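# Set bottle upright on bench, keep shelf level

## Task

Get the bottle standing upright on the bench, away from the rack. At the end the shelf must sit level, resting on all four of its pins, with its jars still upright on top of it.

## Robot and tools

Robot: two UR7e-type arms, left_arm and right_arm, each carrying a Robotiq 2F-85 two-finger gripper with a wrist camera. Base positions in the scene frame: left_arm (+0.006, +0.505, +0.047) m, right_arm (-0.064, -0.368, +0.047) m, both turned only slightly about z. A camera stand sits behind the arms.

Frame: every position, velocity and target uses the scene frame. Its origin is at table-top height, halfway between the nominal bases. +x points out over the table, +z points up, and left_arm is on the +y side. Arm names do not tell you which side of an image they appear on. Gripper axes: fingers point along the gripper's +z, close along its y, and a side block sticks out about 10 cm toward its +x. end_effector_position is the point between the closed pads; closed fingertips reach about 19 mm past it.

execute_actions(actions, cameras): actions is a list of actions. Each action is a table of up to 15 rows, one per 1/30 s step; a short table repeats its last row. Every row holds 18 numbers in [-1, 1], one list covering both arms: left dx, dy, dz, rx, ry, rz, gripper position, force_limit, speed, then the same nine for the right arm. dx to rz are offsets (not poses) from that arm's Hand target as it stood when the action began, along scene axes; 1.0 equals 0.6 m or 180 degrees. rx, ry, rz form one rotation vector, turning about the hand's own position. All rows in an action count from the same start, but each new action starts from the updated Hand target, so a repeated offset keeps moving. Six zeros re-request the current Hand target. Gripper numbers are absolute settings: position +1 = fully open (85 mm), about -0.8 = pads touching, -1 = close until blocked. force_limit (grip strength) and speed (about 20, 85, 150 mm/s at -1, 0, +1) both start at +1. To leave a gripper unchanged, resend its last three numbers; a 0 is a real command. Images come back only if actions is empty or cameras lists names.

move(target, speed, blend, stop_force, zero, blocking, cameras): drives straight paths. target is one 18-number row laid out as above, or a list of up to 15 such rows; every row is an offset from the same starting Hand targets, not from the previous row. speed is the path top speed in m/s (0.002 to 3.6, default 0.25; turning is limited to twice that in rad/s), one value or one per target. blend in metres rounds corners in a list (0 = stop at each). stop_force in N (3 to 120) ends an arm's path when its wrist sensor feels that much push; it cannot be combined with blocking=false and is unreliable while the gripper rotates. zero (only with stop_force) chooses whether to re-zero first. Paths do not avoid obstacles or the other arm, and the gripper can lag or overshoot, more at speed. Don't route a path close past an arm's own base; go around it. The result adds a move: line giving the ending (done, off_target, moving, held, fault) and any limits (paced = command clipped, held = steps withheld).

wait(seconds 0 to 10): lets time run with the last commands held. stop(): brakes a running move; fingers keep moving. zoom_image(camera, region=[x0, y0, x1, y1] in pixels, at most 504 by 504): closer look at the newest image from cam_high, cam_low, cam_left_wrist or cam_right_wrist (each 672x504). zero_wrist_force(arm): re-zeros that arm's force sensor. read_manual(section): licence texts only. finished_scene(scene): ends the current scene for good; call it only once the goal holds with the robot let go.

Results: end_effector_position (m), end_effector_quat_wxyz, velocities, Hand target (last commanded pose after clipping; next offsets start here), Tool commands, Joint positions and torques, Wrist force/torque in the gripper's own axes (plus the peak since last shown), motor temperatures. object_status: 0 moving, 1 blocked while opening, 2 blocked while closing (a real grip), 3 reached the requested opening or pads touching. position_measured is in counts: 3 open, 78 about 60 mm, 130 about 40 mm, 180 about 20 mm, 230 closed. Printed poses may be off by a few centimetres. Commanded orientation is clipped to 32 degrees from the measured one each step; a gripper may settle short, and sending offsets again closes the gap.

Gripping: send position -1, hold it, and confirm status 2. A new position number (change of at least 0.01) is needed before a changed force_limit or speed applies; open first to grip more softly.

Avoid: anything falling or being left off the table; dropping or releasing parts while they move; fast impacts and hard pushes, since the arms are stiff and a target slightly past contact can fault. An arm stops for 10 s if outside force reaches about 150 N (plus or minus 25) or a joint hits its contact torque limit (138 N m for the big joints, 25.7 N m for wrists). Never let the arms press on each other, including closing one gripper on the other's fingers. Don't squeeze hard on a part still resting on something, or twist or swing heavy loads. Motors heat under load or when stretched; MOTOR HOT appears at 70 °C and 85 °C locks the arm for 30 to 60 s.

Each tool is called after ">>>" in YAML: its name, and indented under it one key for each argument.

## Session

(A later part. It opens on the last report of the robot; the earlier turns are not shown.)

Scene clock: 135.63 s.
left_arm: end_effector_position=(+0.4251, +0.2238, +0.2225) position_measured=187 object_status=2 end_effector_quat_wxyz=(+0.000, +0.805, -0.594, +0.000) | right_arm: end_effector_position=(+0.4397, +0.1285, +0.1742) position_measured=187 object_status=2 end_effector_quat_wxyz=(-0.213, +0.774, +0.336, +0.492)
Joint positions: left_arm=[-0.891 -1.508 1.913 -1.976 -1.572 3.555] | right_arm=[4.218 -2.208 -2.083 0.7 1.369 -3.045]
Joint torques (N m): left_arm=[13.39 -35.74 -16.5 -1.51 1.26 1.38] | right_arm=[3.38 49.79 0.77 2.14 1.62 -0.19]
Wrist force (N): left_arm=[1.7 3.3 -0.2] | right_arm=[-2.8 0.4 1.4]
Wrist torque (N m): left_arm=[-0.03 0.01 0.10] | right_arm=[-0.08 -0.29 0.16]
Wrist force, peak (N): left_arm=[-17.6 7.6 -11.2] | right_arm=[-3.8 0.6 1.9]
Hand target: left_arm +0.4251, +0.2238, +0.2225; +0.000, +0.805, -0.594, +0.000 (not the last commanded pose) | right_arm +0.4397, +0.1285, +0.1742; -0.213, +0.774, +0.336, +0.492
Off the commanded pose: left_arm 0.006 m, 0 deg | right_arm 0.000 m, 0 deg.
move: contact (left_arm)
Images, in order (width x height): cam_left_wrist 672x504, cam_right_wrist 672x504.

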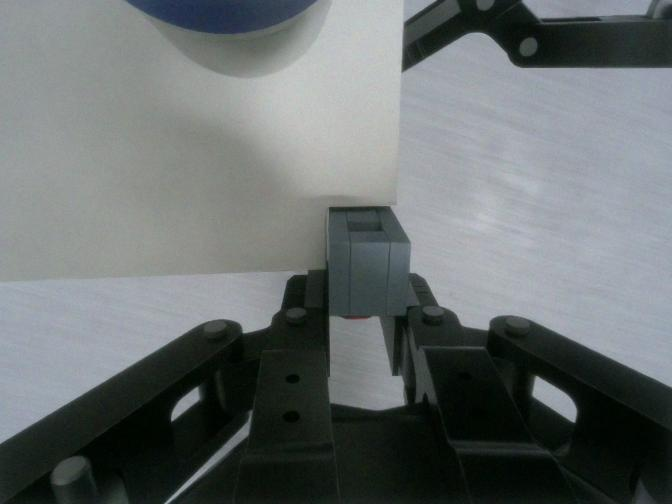

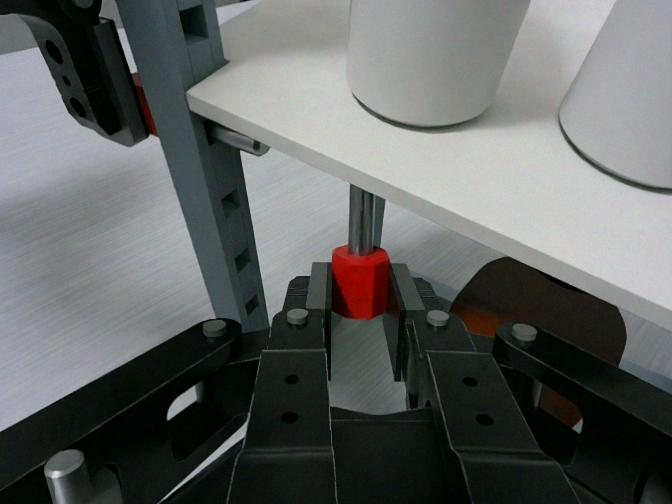

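>>> move:
  target: [0,0,0,0,0,0,0,0,-1,0,0,0,0,0,0,-1,-0.2,-1]

>>> move:
  target:
    - [-0.0493,0.159,0,0,0,0,0,0,-1,0,0,-0.04,0,0,0,-1,-0.2,-1]
    - [-0.242,-0.05,0.15,-0.165,-0.2,0.145,0,0,-1,-0.0837,-0.1043,-0.04,0,0,0,-1,-0.2,-1]
    - [-0.242,-0.05,0.15,-0.165,-0.2,0.145,0,0,-1,-0.0328,-0.4687,0.16,-0.18,0.044,0.145,-1,-0.2,-1]
    - [-0.096,-0.3055,-0.0708,-0.329,-0.405,0.29,0,0,-1,0.1517,-0.4348,0.0818,-0.365,0.088,0.291,-1,-0.2,-1]
  speed: [0.1,0.2,0.3,0.25]
  blend: [0,0,0.02,0]
  cameras: ["all"]

Scene clock: 149.23 s.
left_arm: end_effector_position=(+0.4251, +0.2238, +0.2225) position_measured=128 object_status=0 end_effector_quat_wxyz=(+0.000, +0.805, -0.594, +0.000) | right_arm: end_effector_position=(+0.4397, +0.1285, +0.1742) position_measured=187 object_status=2 end_effector_quat_wxyz=(-0.213, +0.774, +0.336, +0.492)
Joint positions: left_arm=[-0.891 -1.508 1.913 -1.976 -1.572 3.555] | right_arm=[4.218 -2.208 -2.083 0.7 1.369 -3.045]
Joint torques (N m): left_arm=[-0.99 -36.47 -20.49 -2.42 1.31 1.3] | right_arm=[3.49 47.06 1.79 3.48 1.35 0.28]
Wrist force (N): left_arm=[0.4 0.0 0.5] | right_arm=[-3.8 0.4 1.9]
Wrist torque (N m): left_arm=[0.02 -0.06 -0.01] | right_arm=[-0.08 -0.24 0.16]
Wrist force, peak (N): left_arm=[2.1 3.6 -0.7] | right_arm=[-3.9 0.4 1.9]
Hand target: left_arm +0.4251, +0.2238, +0.2225; +0.000, +0.805, -0.594, +0.000 | right_arm +0.4397, +0.1285, +0.1742; -0.213, +0.774, +0.336, +0.492
Off the commanded pose: left_arm 0.000 m, 0 deg | right_arm 0.000 m, 0 deg.
move: done

Scene clock: 157.40 s.
left_arm: end_effector_position=(+0.3668, +0.0405, +0.1801) position_measured=128 object_status=3 end_effector_quat_wxyz=(+0.023, +0.712, -0.027, +0.701) | right_arm: end_effector_position=(+0.5307, -0.1323, +0.2233) position_measured=187 object_status=2 end_effector_quat_wxyz=(+0.000, +0.602, +0.798, +0.000)
Joint positions: left_arm=[-1.669 -0.871 2.259 -3.314 -0.017 1.931] | right_arm=[3.764 -1.944 -1.523 -1.246 1.57 -4.403]
Joint torques (N m): left_arm=[10.5 -27.05 -15.5 -3.7 3.06 1.6] | right_arm=[6.61 29.71 38.47 0.83 -1.83 -2.17]
Wrist force (N): left_arm=[-0.7 -1.7 -0.8] | right_arm=[0.1 -0.1 0.2]
Wrist torque (N m): left_arm=[-0.15 0.21 -0.05] | right_arm=[-0.02 0.15 -0.13]
Wrist force, peak (N): left_arm=[-1.5 -1.4 -1.2] | right_arm=[-3.4 -0.4 1.8]
Hand target: left_arm +0.3675, +0.0405, +0.1801; +0.033, +0.708, -0.036, +0.704 | right_arm +0.5307, -0.1323, +0.2233; +0.000, +0.602, +0.798, +0.000
Off the commanded pose: left_arm 0.001 m, 2 deg | right_arm 0.000 m, 0 deg.
move: done

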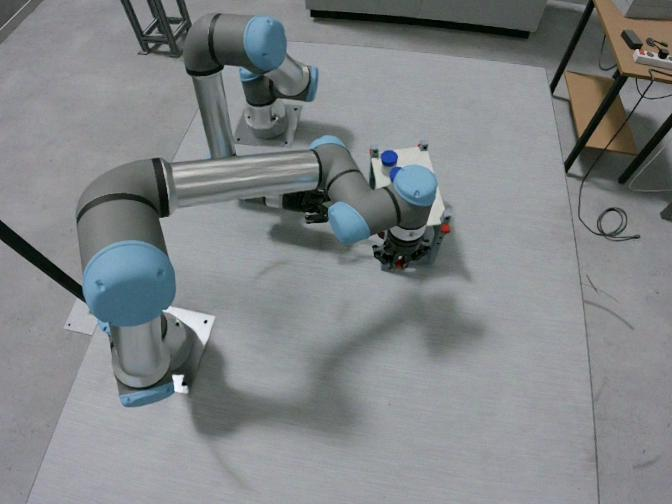

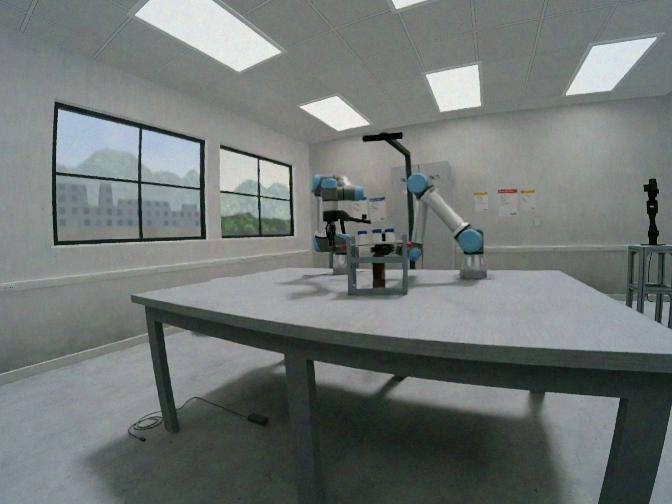

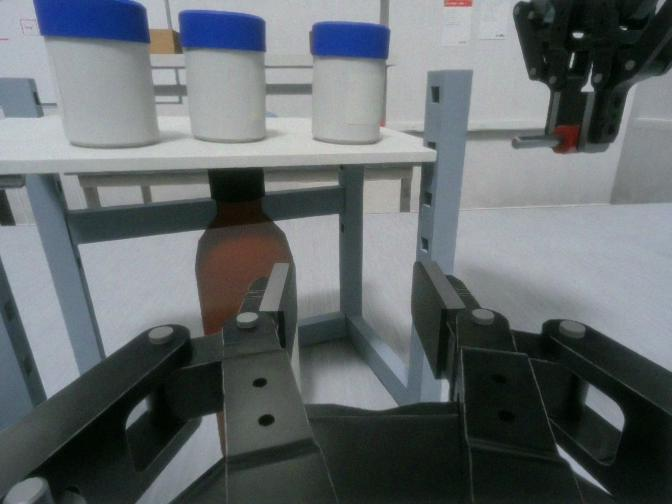

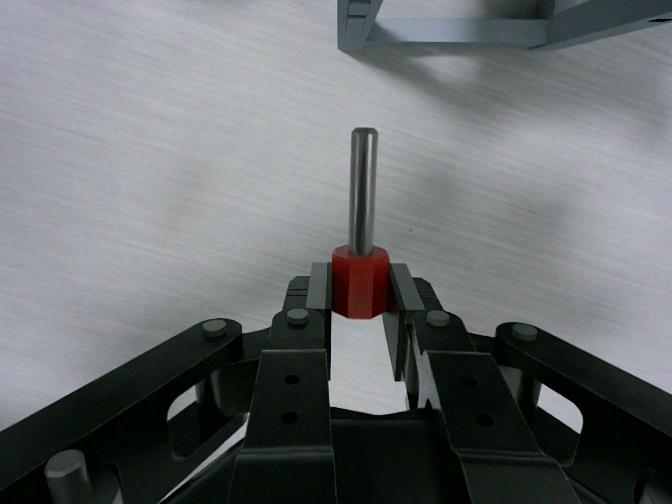

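>>> move:
  target: [0,0,0,0,0,0,-1,0,-1,-0.0218,0.077,0,0,0,0,-1,-0.2,-1]
  speed: 0.06

>>> move:
  target: [0.2008,-0.0175,0,0,0,0,-1,0,-1,-0.0055,0.0192,0,0,0,0,-1,-0.2,-1]
  speed: 0.08
  stop_force: 8
  cameras: ["cam_left_wrist","cam_right_wrist"]

Scene clock: 164.90 s.
left_arm: end_effector_position=(+0.3668, +0.0405, +0.1801) position_measured=231 object_status=0 end_effector_quat_wxyz=(+0.023, +0.712, -0.027, +0.701) | right_arm: end_effector_position=(+0.5176, -0.0861, +0.2233) position_measured=187 object_status=2 end_effector_quat_wxyz=(+0.000, +0.602, +0.798, +0.000)
Joint positions: left_arm=[-1.669 -0.871 2.259 -3.314 -0.017 1.931] | right_arm=[3.835 -1.959 -1.502 -1.252 1.57 -4.331]
Joint torques (N m): left_arm=[10.3 -27.43 -15.09 -3.72 1.19 1.51] | right_arm=[7.84 30.1 38.78 0.91 -1.81 1.93]
Wrist force (N): left_arm=[-0.8 -1.8 -0.9] | right_arm=[0.0 -0.2 0.3]
Wrist torque (N m): left_arm=[-0.17 0.22 -0.05] | right_arm=[-0.04 0.15 -0.25]
Wrist force, peak (N): left_arm=[-0.9 -2.0 -1.0] | right_arm=[0.5 -0.4 0.7]
Hand target: left_arm +0.3668, +0.0405, +0.1801; +0.023, +0.712, -0.027, +0.701 (not the last commanded pose) | right_arm +0.5176, -0.0861, +0.2233; +0.000, +0.602, +0.798, +0.000
Off the commanded pose: left_arm 0.001 m, 2 deg | right_arm 0.000 m, 0 deg.
move: done

Scene clock: 167.73 s.
left_arm: end_effector_position=(+0.4873, +0.0300, +0.1801) position_measured=231 object_status=3 end_effector_quat_wxyz=(+0.023, +0.712, -0.027, +0.701) | right_arm: end_effector_position=(+0.5143, -0.0746, +0.2233) position_measured=187 object_status=2 end_effector_quat_wxyz=(+0.000, +0.602, +0.798, +0.000)
Joint positions: left_arm=[-1.411 -0.607 1.824 -4.296 -0.264 3.086] | right_arm=[3.853 -1.964 -1.494 -1.255 1.57 -4.314]
Joint torques (N m): left_arm=[11.04 -37.57 -17.2 -1.92 -1.61 1.59] | right_arm=[6.81 30.58 38.48 0.98 0.33 2.14]
Wrist force (N): left_arm=[-1.3 -1.9 -0.9] | right_arm=[0.1 -0.2 1.0]
Wrist torque (N m): left_arm=[-0.17 0.27 -0.04] | right_arm=[-0.04 0.14 -0.25]
Wrist force, peak (N): left_arm=[-0.9 -2.0 -1.8] | right_arm=[0.1 -0.2 1.0]
Hand target: left_arm +0.4873, +0.0300, +0.1801; +0.023, +0.712, -0.027, +0.701 | right_arm +0.5143, -0.0746, +0.2233; +0.000, +0.602, +0.798, +0.000
Off the commanded pose: left_arm 0.000 m, 0 deg | right_arm 0.000 m, 0 deg.
move: done
Images, in order (width x height): cam_left_wrist 672x504, cam_right_wrist 672x504.

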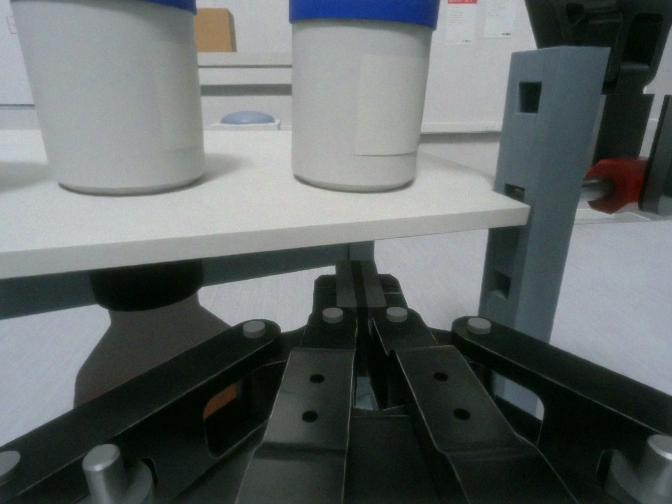

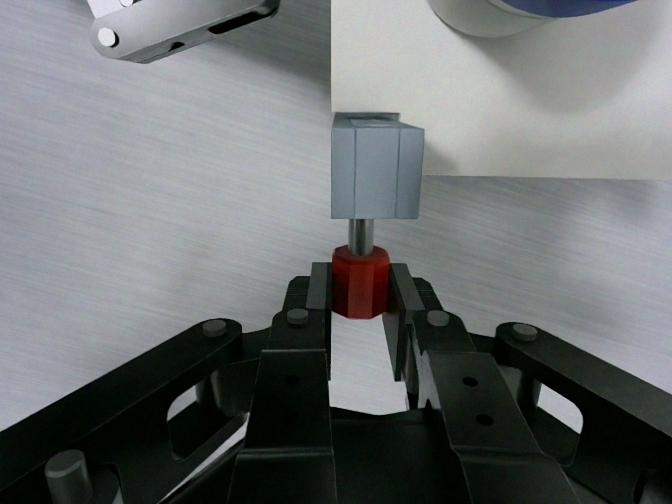

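>>> move:
  target: [0,0,0.06,0,0,0,-1,0,-1,0,0,0,0,0,0,-1,-0.2,-1]
  speed: 0.02
  stop_force: 3

>>> move:
  target: [0,0,0.012,0,0,0,-1,0,-1,0,0,0,0,0,0,-1,-0.2,-1]
  speed: 0.03
  cameras: ["cam_left_wrist"]

Scene clock: 172.77 s.
left_arm: end_effector_position=(+0.4873, +0.0300, +0.2039) position_measured=231 object_status=3 end_effector_quat_wxyz=(+0.023, +0.712, -0.027, +0.701) | right_arm: end_effector_position=(+0.5143, -0.0746, +0.2233) position_measured=187 object_status=2 end_effector_quat_wxyz=(+0.000, +0.602, +0.798, +0.000)
Joint positions: left_arm=[-1.411 -0.661 1.84 -4.259 -0.264 3.087] | right_arm=[3.853 -1.964 -1.494 -1.255 1.57 -4.314]
Joint torques (N m): left_arm=[9.63 -38.36 -19.04 -1.93 -1.27 0.21] | right_arm=[6.58 31.11 38.32 1.01 1.78 2.06]
Wrist force (N): left_arm=[-3.7 -2.5 -0.7] | right_arm=[-0.1 -0.3 0.3]
Wrist torque (N m): left_arm=[-0.21 0.24 -0.06] | right_arm=[-0.05 0.17 -0.25]
Wrist force, peak (N): left_arm=[-4.9 -1.7 -0.9] | right_arm=[-0.1 -0.1 0.9]
Hand target: left_arm +0.4873, +0.0300, +0.2039; +0.023, +0.712, -0.027, +0.701 (not the last commanded pose) | right_arm +0.5143, -0.0746, +0.2233; +0.000, +0.602, +0.798, +0.000
Off the commanded pose: left_arm 0.012 m, 0 deg | right_arm 0.000 m, 0 deg.
move: contact (left_arm)

Scene clock: 173.53 s.
left_arm: end_effector_position=(+0.4873, +0.0300, +0.2110) position_measured=231 object_status=3 end_effector_quat_wxyz=(+0.023, +0.712, -0.027, +0.701) | right_arm: end_effector_position=(+0.5143, -0.0746, +0.2233) position_measured=187 object_status=2 end_effector_quat_wxyz=(+0.000, +0.602, +0.798, +0.000)
Joint positions: left_arm=[-1.411 -0.677 1.844 -4.248 -0.264 3.087] | right_arm=[3.853 -1.964 -1.494 -1.255 1.57 -4.314]
Joint torques (N m): left_arm=[9.27 -57.46 -3.31 0.8 -1.29 -1.24] | right_arm=[7.28 30.07 38.27 0.79 1.9 1.97]
Wrist force (N): left_arm=[-3.9 -2.5 -0.7] | right_arm=[-0.1 -0.2 0.5]
Wrist torque (N m): left_arm=[-0.22 0.20 -0.08] | right_arm=[-0.04 0.17 -0.25]
Wrist force, peak (N): left_arm=[-5.1 -2.5 -0.7] | right_arm=[0.0 -0.2 0.8]
Hand target: left_arm +0.4873, +0.0300, +0.2111; +0.023, +0.712, -0.027, +0.701 | right_arm +0.5143, -0.0746, +0.2233; +0.000, +0.602, +0.798, +0.000
Off the commanded pose: left_arm 0.000 m, 0 deg | right_arm 0.000 m, 0 deg.
move: done
Images, in order (width x height): cam_left_wrist 672x504.

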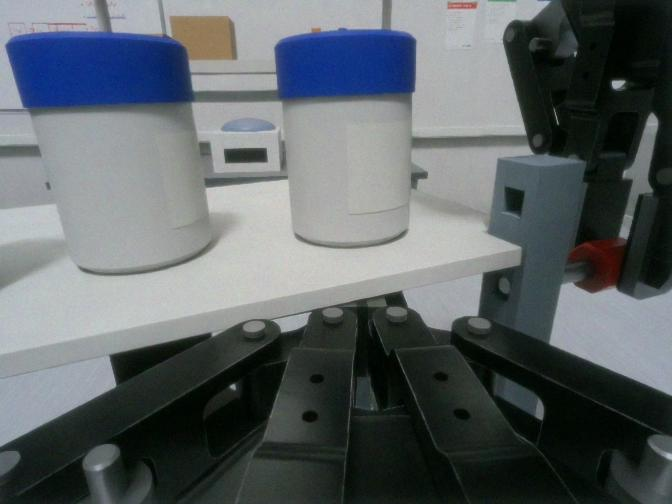

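Pin tip visible below the shelf; push in, then release.

>>> move:
  target: [0,0,0,0,0,0,-1,0,-1,-0.0119,0.0417,0,0,0,0,-1,-0.2,-1]
  speed: 0.02
  stop_force: 10
  cameras: ["cam_left_wrist","cam_right_wrist"]

Scene clock: 177.33 s.
left_arm: end_effector_position=(+0.4873, +0.0300, +0.2111) position_measured=231 object_status=3 end_effector_quat_wxyz=(+0.023, +0.712, -0.027, +0.701) | right_arm: end_effector_position=(+0.5082, -0.0534, +0.2233) position_measured=187 object_status=2 end_effector_quat_wxyz=(+0.000, +0.602, +0.798, +0.000)
Joint positions: left_arm=[-1.411 -0.677 1.845 -4.247 -0.264 3.087] | right_arm=[3.885 -1.974 -1.479 -1.259 1.57 -4.282]
Joint torques (N m): left_arm=[5.79 -57.35 -4.04 0.54 -1.43 -1.49] | right_arm=[-8.03 50.52 11.97 4.23 1.03 -2.04]
Wrist force (N): left_arm=[-4.0 -2.2 -0.7] | right_arm=[0.2 -0.1 0.6]
Wrist torque (N m): left_arm=[-0.17 0.20 -0.06] | right_arm=[-0.03 0.14 -0.19]
Wrist force, peak (N): left_arm=[-5.0 -2.4 -0.7] | right_arm=[-15.1 -2.1 -1.1]
Hand target: left_arm +0.4873, +0.0300, +0.2111; +0.023, +0.712, -0.027, +0.701 | right_arm +0.5082, -0.0534, +0.2233; +0.000, +0.602, +0.798, +0.000 (not the last commanded pose)
Off the commanded pose: left_arm 0.000 m, 0 deg | right_arm 0.004 m, 0 deg.
move: contact (right_arm)
Images, in order (width x height): cam_left_wrist 672x504, cam_right_wrist 672x504.

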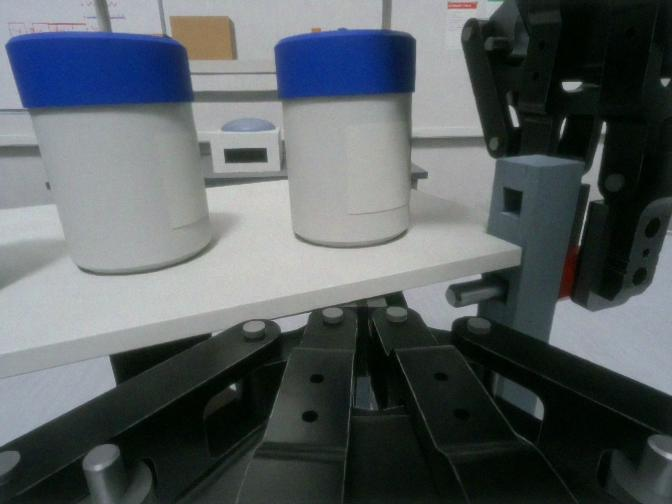

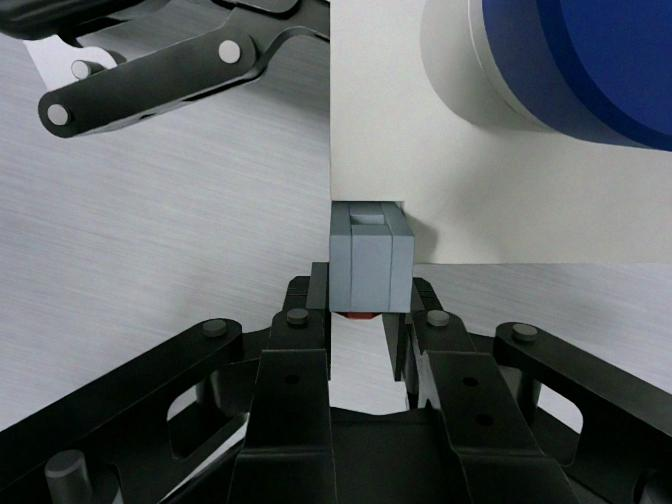

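>>> move:
  target: [0,0,0,0,0,0,-1,0,-1,0,0,0,0,0,0,0,0,-1]

>>> move:
  target:
    - [0,0,-0.035,0,0,0,-1,0,-1,0.046,-0.16,0,0,0,0,0,0,-1]
    - [-0.265,0.023,-0.035,0,0,0,-1,0,-1,0.02,-0.4,0.1,0,0,0,0,0,-1]
    - [-0.312,0,0.115,-0.0574,0.494,0.0937,-1,0,-1,-0.2,-0.75,0.2,0,0,0,0,0,-1]
  speed: [0.06,0.2,0.25]
  blend: [0,0.02,0]
  cameras: ["cam_left_wrist","cam_high"]

Scene clock: 193.10 s.
left_arm: end_effector_position=(+0.4873, +0.0300, +0.2111) position_measured=231 object_status=3 end_effector_quat_wxyz=(+0.023, +0.712, -0.027, +0.701) | right_arm: end_effector_position=(+0.5082, -0.0534, +0.2233) position_measured=128 object_status=0 end_effector_quat_wxyz=(+0.000, +0.602, +0.798, +0.000)
Joint positions: left_arm=[-1.411 -0.677 1.845 -4.247 -0.264 3.087] | right_arm=[3.885 -1.974 -1.479 -1.259 1.57 -4.282]
Joint torques (N m): left_arm=[1.45 -57.17 -4.52 0.48 -1.31 -1.41] | right_arm=[-6.11 45.9 16.95 1.39 -1.84 -2.09]
Wrist force (N): left_arm=[-3.4 -2.5 -0.8] | right_arm=[-0.1 -0.3 -0.3]
Wrist torque (N m): left_arm=[-0.22 0.24 -0.06] | right_arm=[-0.05 0.18 -0.19]
Wrist force, peak (N): left_arm=[-5.0 -2.4 -0.7] | right_arm=[-0.4 -0.5 1.7]
Hand target: left_arm +0.4873, +0.0300, +0.2111; +0.023, +0.712, -0.027, +0.701 | right_arm +0.5082, -0.0534, +0.2233; +0.000, +0.602, +0.798, +0.000
Off the commanded pose: left_arm 0.000 m, 0 deg | right_arm 0.000 m, 0 deg.
move: done

Scene clock: 199.63 s.
left_arm: end_effector_position=(+0.3001, +0.0300, +0.2801) position_measured=231 object_status=3 end_effector_quat_wxyz=(+0.000, +0.989, +0.148, +0.000) | right_arm: end_effector_position=(+0.3882, -0.5034, +0.3432) position_measured=129 object_status=3 end_effector_quat_wxyz=(+0.000, +0.602, +0.798, -0.001)
Joint positions: left_arm=[-1.291 -0.941 0.983 -4.754 1.571 4.728] | right_arm=[3.173 -1.482 -1.744 -1.486 1.569 -4.994]
Joint torques (N m): left_arm=[9.5 -37.68 -27.73 4.32 2.1 1.43] | right_arm=[-9.01 30.07 25.77 0.76 2.14 -2.28]
Wrist force (N): left_arm=[-0.1 -0.1 0.5] | right_arm=[0.4 -0.3 -0.3]
Wrist torque (N m): left_arm=[-0.02 -0.03 -0.03] | right_arm=[0.02 0.05 -0.17]
Wrist force, peak (N): left_arm=[-4.7 -1.5 -1.4] | right_arm=[2.0 0.4 0.3]
Hand target: left_arm +0.3001, +0.0300, +0.2801; +0.000, +0.989, +0.148, +0.000 | right_arm +0.3882, -0.5034, +0.3433; +0.000, +0.602, +0.798, +0.000
Off the commanded pose: left_arm 0.000 m, 0 deg | right_arm 0.000 m, 0 deg.
move: done
Images, in order (width x height): cam_high 672x504, cam_left_wrist 672x504.

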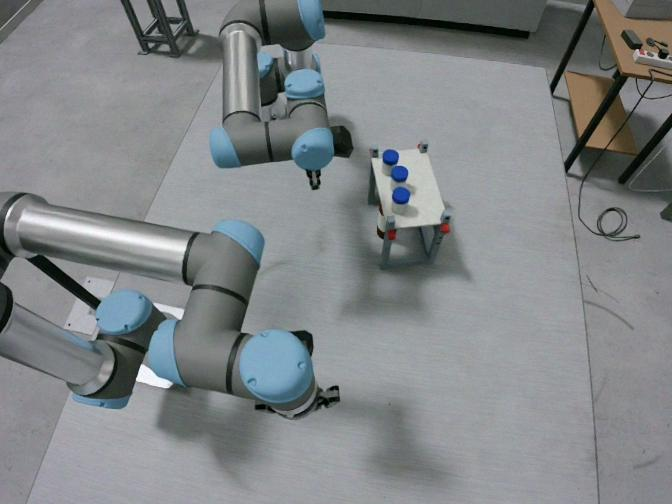

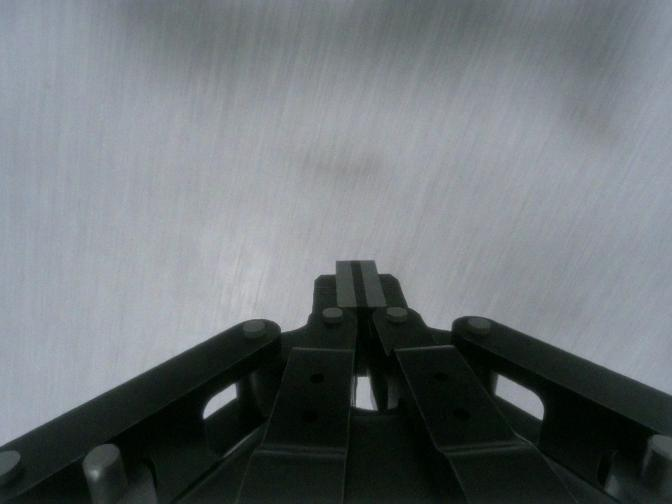

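>>> move:
  target: [-0.033,0.033,-0.05,-0.058,-0.509,-0.204,1,0,0,0,0,0,0,0,0,0,0,-1]
  speed: 0.5
  cameras: ["cam_left_wrist"]

Scene clock: 213.87 s.
left_arm: end_effector_position=(+0.2796, +0.0500, +0.2503) position_measured=3 object_status=3 end_effector_quat_wxyz=(+0.132, +0.733, -0.153, +0.649) | right_arm: end_effector_position=(+0.3882, -0.5034, +0.3433) position_measured=129 object_status=3 end_effector_quat_wxyz=(+0.000, +0.602, +0.798, +0.000)
Joint positions: left_arm=[-1.877 -1.311 2.055 -6.283 0.182 5.553] | right_arm=[3.173 -1.482 -1.744 -1.486 1.569 -4.994]
Joint torques (N m): left_arm=[10.64 -36.3 -8.68 0.3 0.83 1.95] | right_arm=[-7.52 29.38 39.21 0.73 2.05 -2.18]
Wrist force (N): left_arm=[-0.9 -1.8 -0.8] | right_arm=[0.1 -0.2 -0.4]
Wrist torque (N m): left_arm=[-0.18 0.27 -0.08] | right_arm=[0.02 0.10 -0.17]
Wrist force, peak (N): left_arm=[-1.6 -2.0 -0.9] | right_arm=[0.5 -0.6 -0.1]
Hand target: left_arm +0.2803, +0.0498, +0.2501; +0.184, +0.682, -0.183, +0.684 | right_arm +0.3882, -0.5034, +0.3433; +0.000, +0.602, +0.798, +0.000
Off the commanded pose: left_arm 0.001 m, 10 deg | right_arm 0.000 m, 0 deg.
joint sent to its limit (left arm) — joint 4 (wrist 1), lower limit. The joint targets are off in orientation, not in position.
move: off_target (left_arm)
Images, in order (width x height): cam_left_wrist 672x504.

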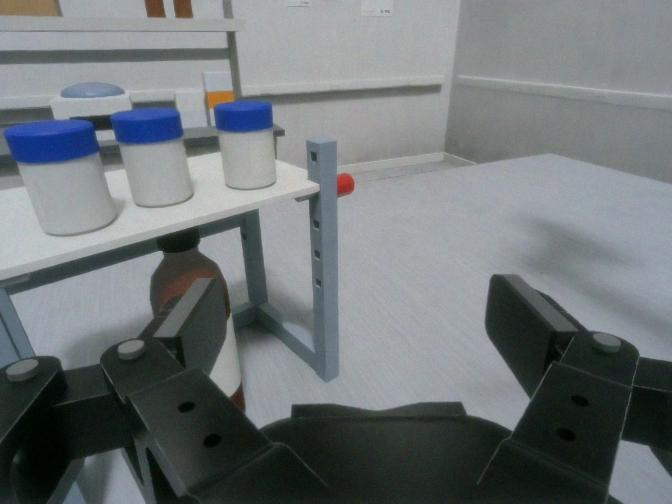

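>>> move:
  target:
    - [-0.133,0.417,0.133,0,0,0,1,0,0,-0.114,0.422,-0.072,0.18,-0.07,-0.18,1,-0.5,-1]
    - [-0.133,0.417,0.133,0,0,0,1,0,0,-0.016,0.866,-0.372,0.358,-0.138,-0.364,1,-0.5,-1]
  speed: 0.35
  blend: [0.02,0]
  cameras: ["cam_right_wrist","cam_high"]

Scene clock: 244.93 s.
left_arm: end_effector_position=(+0.2545, +0.1809, +0.2963) position_measured=3 object_status=3 end_effector_quat_wxyz=(+0.211, +0.664, -0.204, +0.688) | right_arm: end_effector_position=(+0.3321, -0.2957, +0.3078) position_measured=3 object_status=3 end_effector_quat_wxyz=(-0.066, +0.749, +0.616, +0.234)
Joint positions: left_arm=[-2.221 -1.673 2.532 -6.082 -0.041 5.224] | right_arm=[3.512 -1.161 -2.252 -0.89 1.851 -4.122]
Joint torques (N m): left_arm=[10.77 1.9 -20.04 3.29 0.26 -1.37] | right_arm=[7.46 16.78 12.69 5.07 -1.27 1.97]
Wrist force (N): left_arm=[-1.4 -2.2 -1.4] | right_arm=[0.0 0.4 0.4]
Wrist torque (N m): left_arm=[-0.24 0.31 0.01] | right_arm=[0.09 -0.04 -0.12]
Wrist force, peak (N): left_arm=[-1.4 -8.0 -3.1] | right_arm=[0.8 -0.6 1.1]
Hand target: left_arm +0.2545, +0.1809, +0.2963; +0.211, +0.664, -0.204, +0.688 (not the last commanded pose) | right_arm +0.3321, -0.2957, +0.3078; -0.066, +0.749, +0.616, +0.234 (not the last commanded pose)
Off the commanded pose: left_arm 0.135 m, 5 deg | right_arm 0.367 m, 56 deg.
led back after a hold (left arm): the arm was led back toward your command in small steps, so it may still be short of it.
move: held (left_arm; a check stopped the path), off_target (right_arm; braked when a check withheld steps of left_arm); path passed 0 of 2 targets; limits=held
pose unreachable (left arm): on one or more control steps of this call, first in action 0 (counted from 0), this arm could not follow its commanded pose, so it was not sent that pose on those steps. It may still have moved: this result reports where it is.
cause: moving toward the commanded pose would bring two parts of the arm too close to each other (joints 3 (elbow) to 5 (wrist 2) lie between them).
Images, in order (width x height): cam_high 672x504, cam_right_wrist 672x504.

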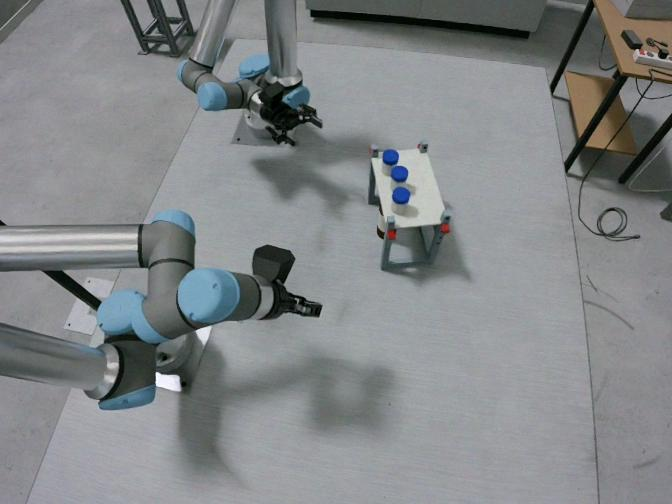

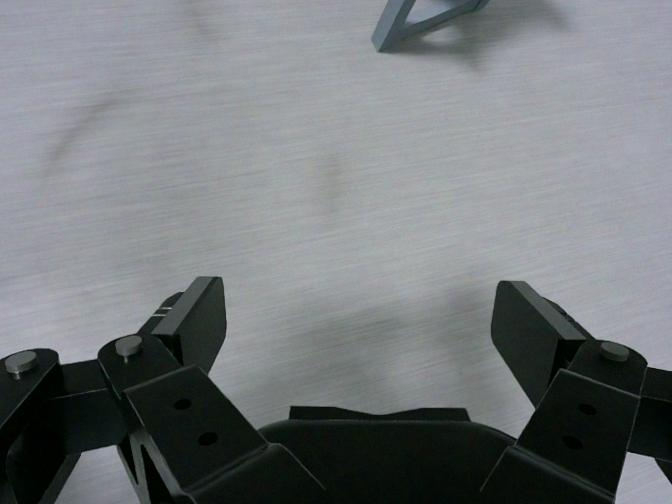

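>>> move:
  target: [0,0,0,0,0,0,1,0,0,0.0773,0.52,-0.313,0.2123,-0.0805,-0.2158,1,-0.5,-1]
  speed: 0.3
  cameras: ["cam_right_wrist"]

Scene clock: 250.87 s.
left_arm: end_effector_position=(+0.2545, +0.1809, +0.2963) position_measured=3 object_status=3 end_effector_quat_wxyz=(+0.211, +0.664, -0.204, +0.688) | right_arm: end_effector_position=(+0.3785, +0.0163, +0.1201) position_measured=3 object_status=3 end_effector_quat_wxyz=(-0.147, +0.811, +0.232, +0.516)
Joint positions: left_arm=[-2.221 -1.672 2.532 -6.081 -0.041 5.221] | right_arm=[4.375 -2.271 -2.419 1.019 0.996 -2.835]
Joint torques (N m): left_arm=[10.42 2.65 -11.17 3.76 0.25 -1.48] | right_arm=[7.52 21.25 16.77 4.26 -2.79 -2.19]
Wrist force (N): left_arm=[-1.1 -1.6 -1.1] | right_arm=[0.1 0.7 0.3]
Wrist torque (N m): left_arm=[-0.15 0.26 0.02] | right_arm=[0.01 -0.29 0.04]
Wrist force, peak (N): left_arm=[-1.2 -2.4 -1.4] | right_arm=[-1.1 -0.7 1.3]
Hand target: left_arm +0.2545, +0.1809, +0.2963; +0.211, +0.664, -0.204, +0.688 | right_arm +0.3785, +0.0163, +0.1200; -0.147, +0.811, +0.232, +0.516
Off the commanded pose: left_arm 0.000 m, 0 deg | right_arm 0.000 m, 0 deg.
move: done
Images, in order (width x height): cam_right_wrist 672x504.

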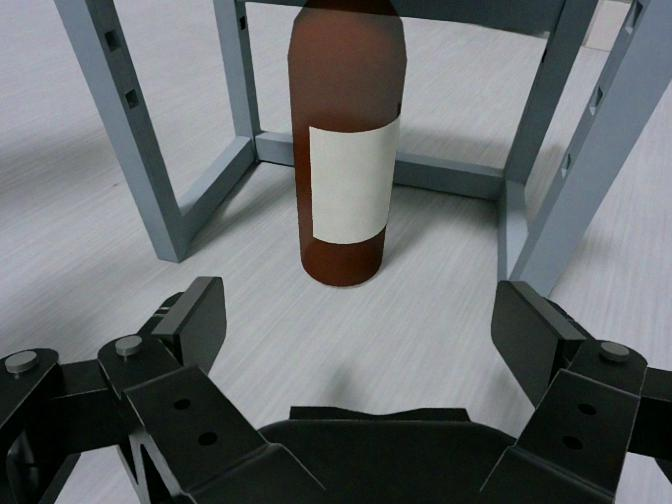

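>>> move:
  target: [0,0,0,0,0,0,1,0,0,0.195,0.128,0,0,0,0,1,-0.5,-1]
  speed: 0.1

>>> move:
  target: [0,0,0,0,0,0,1,0,0,0,0,0,0,0,0,-1,-0.5,-1]
  cameras: ["cam_right_wrist","cam_low"]

Scene clock: 258.80 s.
left_arm: end_effector_position=(+0.2545, +0.1809, +0.2963) position_measured=3 object_status=3 end_effector_quat_wxyz=(+0.211, +0.664, -0.204, +0.688) | right_arm: end_effector_position=(+0.4955, +0.0931, +0.1200) position_measured=3 object_status=3 end_effector_quat_wxyz=(-0.147, +0.811, +0.232, +0.516)
Joint positions: left_arm=[-2.221 -1.672 2.532 -6.081 -0.041 5.221] | right_arm=[4.2 -2.356 -2.016 0.748 1.15 -2.931]
Joint torques (N m): left_arm=[10.63 1.83 -9.2 3.63 0.25 -1.46] | right_arm=[-7.19 31.45 24.13 0.88 1.56 -2.26]
Wrist force (N): left_arm=[-1.1 -2.0 -1.2] | right_arm=[0.3 0.5 0.5]
Wrist torque (N m): left_arm=[-0.21 0.26 0.01] | right_arm=[-0.05 -0.28 0.16]
Wrist force, peak (N): left_arm=[-0.9 -2.3 -1.5] | right_arm=[0.6 0.5 1.4]
Hand target: left_arm +0.2545, +0.1809, +0.2963; +0.211, +0.664, -0.204, +0.688 | right_arm +0.4955, +0.0931, +0.1200; -0.147, +0.811, +0.232, +0.516
Off the commanded pose: left_arm 0.000 m, 0 deg | right_arm 0.000 m, 0 deg.
move: done

Scene clock: 260.50 s.
left_arm: end_effector_position=(+0.2545, +0.1809, +0.2963) position_measured=3 object_status=3 end_effector_quat_wxyz=(+0.211, +0.664, -0.204, +0.688) | right_arm: end_effector_position=(+0.4955, +0.0931, +0.1201) position_measured=77 object_status=0 end_effector_quat_wxyz=(-0.147, +0.811, +0.232, +0.516)
Joint positions: left_arm=[-2.221 -1.672 2.532 -6.081 -0.041 5.221] | right_arm=[4.2 -2.356 -2.016 0.748 1.15 -2.931]
Joint torques (N m): left_arm=[10.59 2.08 -8.91 3.75 0.27 -1.55] | right_arm=[-7.49 30.1 21.45 1.1 1.68 -2.09]
Wrist force (N): left_arm=[-1.3 -2.1 -1.1] | right_arm=[5.8 1.4 -4.3]
Wrist torque (N m): left_arm=[-0.22 0.28 0.02] | right_arm=[-0.07 -0.47 0.12]
Wrist force, peak (N): left_arm=[-1.2 -2.3 -1.3] | right_arm=[7.7 1.5 -4.6]
Hand target: left_arm +0.2545, +0.1809, +0.2963; +0.211, +0.664, -0.204, +0.688 | right_arm +0.4955, +0.0931, +0.1200; -0.147, +0.811, +0.232, +0.516
Off the commanded pose: left_arm 0.000 m, 0 deg | right_arm 0.000 m, 0 deg.
move: done
Images, in order (width x height): cam_low 672x504, cam_right_wrist 672x504.

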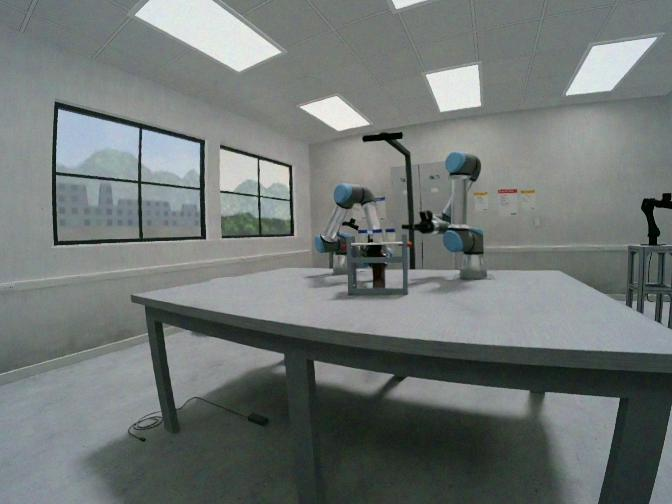

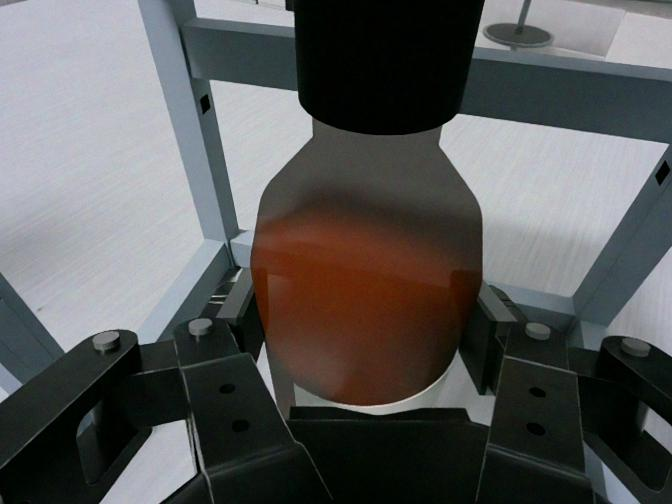

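>>> move:
  target:
    - [0,0,0,0,0,0,1,0,0,0,0,0.0033,0,0,0,-1,-0.5,-1]
    - [0,0,0,0,0,0,1,0,0,-0.255,-0.159,0.0033,0,0,0,-1,-0.5,-1]
  speed: [0.02,0.08]
  cameras: ["cam_high","cam_low"]

Scene clock: 274.90 s.
left_arm: end_effector_position=(+0.2545, +0.1809, +0.2963) position_measured=3 object_status=3 end_effector_quat_wxyz=(+0.211, +0.664, -0.204, +0.688) | right_arm: end_effector_position=(+0.3426, -0.0023, +0.1220) position_measured=77 object_status=2 end_effector_quat_wxyz=(-0.147, +0.811, +0.232, +0.516)
Joint positions: left_arm=[-2.221 -1.672 2.532 -6.081 -0.041 5.221] | right_arm=[4.465 -2.262 -2.533 1.09 0.919 -2.778]
Joint torques (N m): left_arm=[10.65 2.57 -9.06 3.75 0.24 -1.51] | right_arm=[8.15 21.82 -12.44 5.61 -3.74 1.78]
Wrist force (N): left_arm=[-0.9 -1.8 -1.3] | right_arm=[-4.9 0.7 2.1]
Wrist torque (N m): left_arm=[-0.18 0.23 0.01] | right_arm=[0.03 -0.16 -0.04]
Wrist force, peak (N): left_arm=[-1.3 -2.5 -1.2] | right_arm=[8.0 1.4 -4.8]
Hand target: left_arm +0.2545, +0.1809, +0.2963; +0.211, +0.664, -0.204, +0.688 | right_arm +0.3425, -0.0023, +0.1220; -0.147, +0.811, +0.232, +0.516
Off the commanded pose: left_arm 0.000 m, 0 deg | right_arm 0.000 m, 0 deg.
move: done
Images, in order (width x height): cam_high 672x504, cam_low 672x504.

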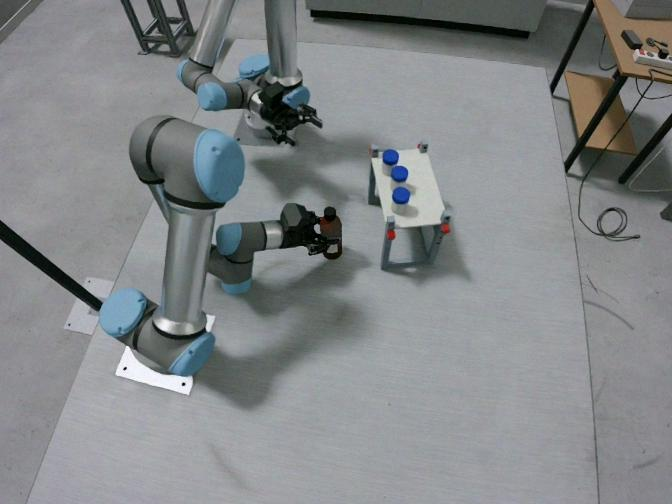

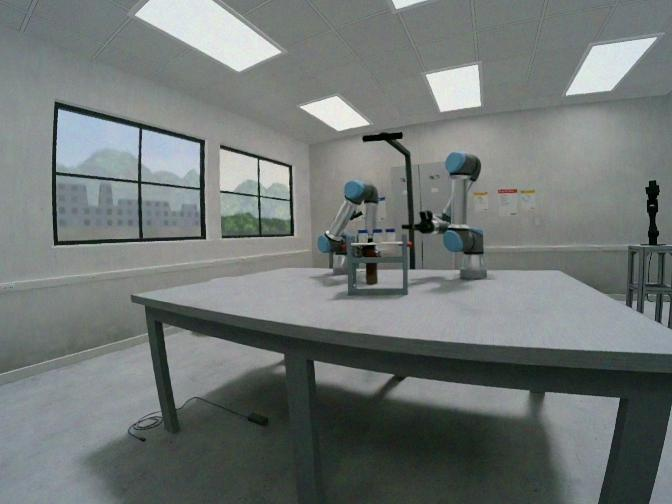

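>>> move:
  target: [0,0,0,0,0,0,1,0,0,0,0,-0.01,0,0,0,-1,-0.5,-1]
  speed: 0.01
  stop_force: 5

>>> zoom_image:
  camera: "cam_low"
  region: [280, 160, 480, 320]

Scene clock: 278.70 s.
left_arm: end_effector_position=(+0.2545, +0.1809, +0.2963) position_measured=3 object_status=3 end_effector_quat_wxyz=(+0.211, +0.664, -0.204, +0.688) | right_arm: end_effector_position=(+0.3425, -0.0024, +0.1200) position_measured=77 object_status=2 end_effector_quat_wxyz=(-0.147, +0.811, +0.232, +0.516)
Joint positions: left_arm=[-2.221 -1.672 2.532 -6.081 -0.041 5.221] | right_arm=[4.465 -2.27 -2.532 1.097 0.919 -2.777]
Joint torques (N m): left_arm=[10.6 2.57 -8.97 3.69 0.22 -1.56] | right_arm=[6.38 41.02 -12.46 3.14 0.84 1.76]
Wrist force (N): left_arm=[-0.6 -1.9 -1.2] | right_arm=[-4.6 1.0 1.6]
Wrist torque (N m): left_arm=[-0.20 0.21 0.02] | right_arm=[0.07 -0.17 -0.04]
Wrist force, peak (N): left_arm=[-1.2 -2.3 -1.3] | right_arm=[8.1 2.4 -4.9]
Hand target: left_arm +0.2545, +0.1809, +0.2963; +0.211, +0.664, -0.204, +0.688 | right_arm +0.3425, -0.0024, +0.1200; -0.147, +0.811, +0.232, +0.516 (not the last commanded pose)
Off the commanded pose: left_arm 0.000 m, 0 deg | right_arm 0.004 m, 0 deg.
move: contact (right_arm)

Scaled by 2.520 from the camera's 672x504 image, which has a finer 960x720 frame.
This view is cut from an older image: the scene may have changed since it was taken.

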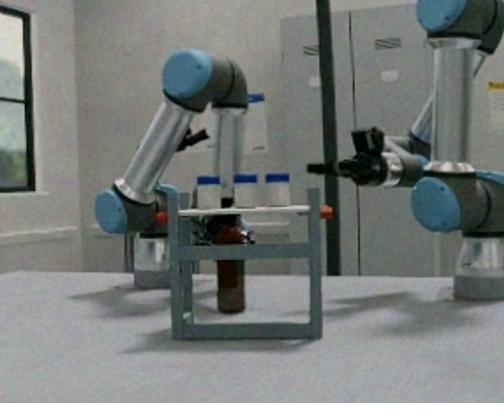

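>>> move:
  target:
    - [0,0,0,0,0,0,1,0,0,0,0,0,0,0,0,0.8,-0.5,-1]
    - [0,0,0,0,0,0,1,0,0,-0.17,-0.106,0,0,0,0,0.8,-0.5,-1]
  speed: 0.1
  cameras: ["cam_high","cam_low","cam_right_wrist"]

>>> zoom_image:
  camera: "cam_high"
  region: [300, 120, 480, 290]

>>> zoom_image:
  camera: "cam_low"
  region: [320, 200, 440, 310]

Scene clock: 285.13 s.
left_arm: end_effector_position=(+0.2545, +0.1809, +0.2963) position_measured=3 object_status=3 end_effector_quat_wxyz=(+0.211, +0.664, -0.204, +0.688) | right_arm: end_effector_position=(+0.2625, -0.0530, +0.1210) position_measured=28 object_status=3 end_effector_quat_wxyz=(-0.147, +0.812, +0.234, +0.514)
Joint positions: left_arm=[-2.221 -1.672 2.532 -6.081 -0.041 5.221] | right_arm=[4.765 -2.379 -2.824 1.317 0.684 -2.524]
Joint torques (N m): left_arm=[11.03 2.38 -9.57 3.71 0.3 -1.49] | right_arm=[-8.42 35.2 4.62 0.74 0.75 -1.88]
Wrist force (N): left_arm=[-0.9 -2.1 -1.1] | right_arm=[0.0 0.8 0.3]
Wrist torque (N m): left_arm=[-0.22 0.24 0.01] | right_arm=[-0.03 -0.24 0.07]
Wrist force, peak (N): left_arm=[-1.2 -2.3 -1.5] | right_arm=[-5.2 0.8 2.1]
Hand target: left_arm +0.2545, +0.1809, +0.2963; +0.211, +0.664, -0.204, +0.688 | right_arm +0.2625, -0.0530, +0.1210; -0.147, +0.812, +0.234, +0.514 (not the last commanded pose)
Off the commanded pose: left_arm 0.000 m, 0 deg | right_arm 0.026 m, 0 deg.
move: held (right_arm; a check stopped the path); path passed 1 of 2 targets; limits=held
pose unreachable (right arm): on one or more control steps of this call, first in action 0 (counted from 0), this arm could not follow its commanded pose, so it was not sent that pose on those steps. It may still have moved: this result reports where it is.
cause: moving toward the commanded pose would bring two parts of the arm too close to each other (joints 3 (elbow) to 5 (wrist 2) lie between them).
Images, in order (width x height): cam_high 672x504, cam_low 672x504, cam_right_wrist 672x504.

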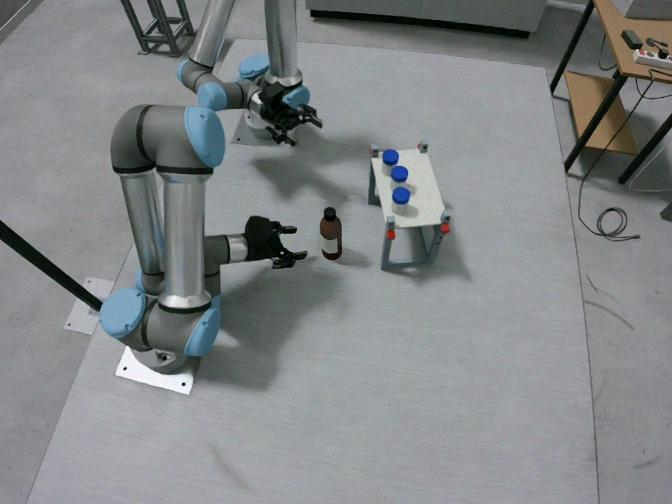

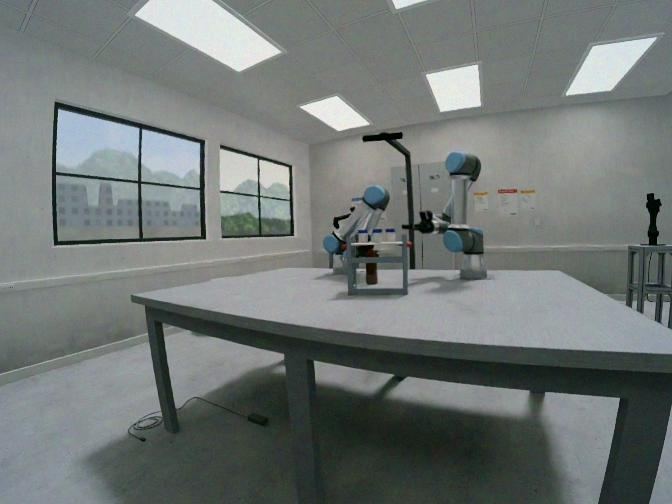

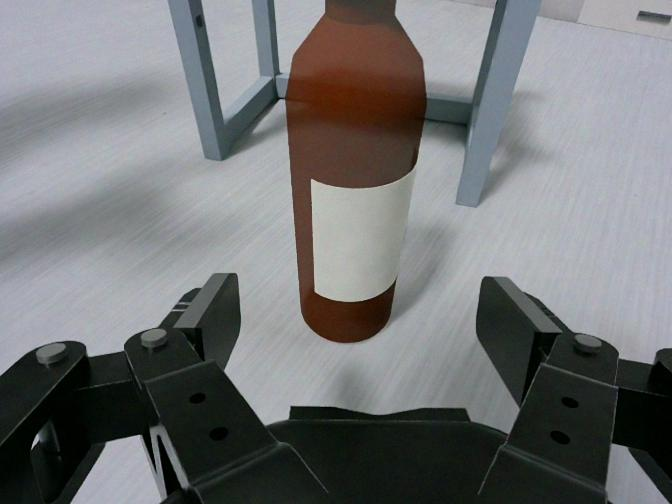

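Scaled by 2.800 from the camera's 672x504 image, which has a finer 960x720 frame.

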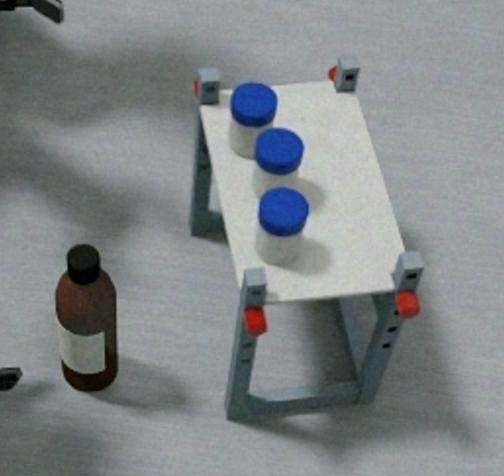

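Scaled by 4.200 from the camera's 672x504 image, which has a finer 960x720 frame.

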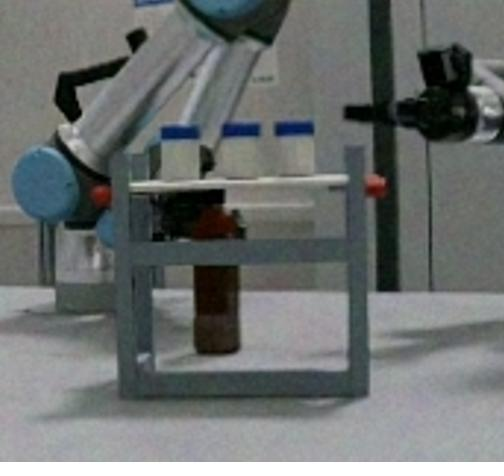

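>>> finished_scene:
  scene: 2

The scene is finished: the task was done.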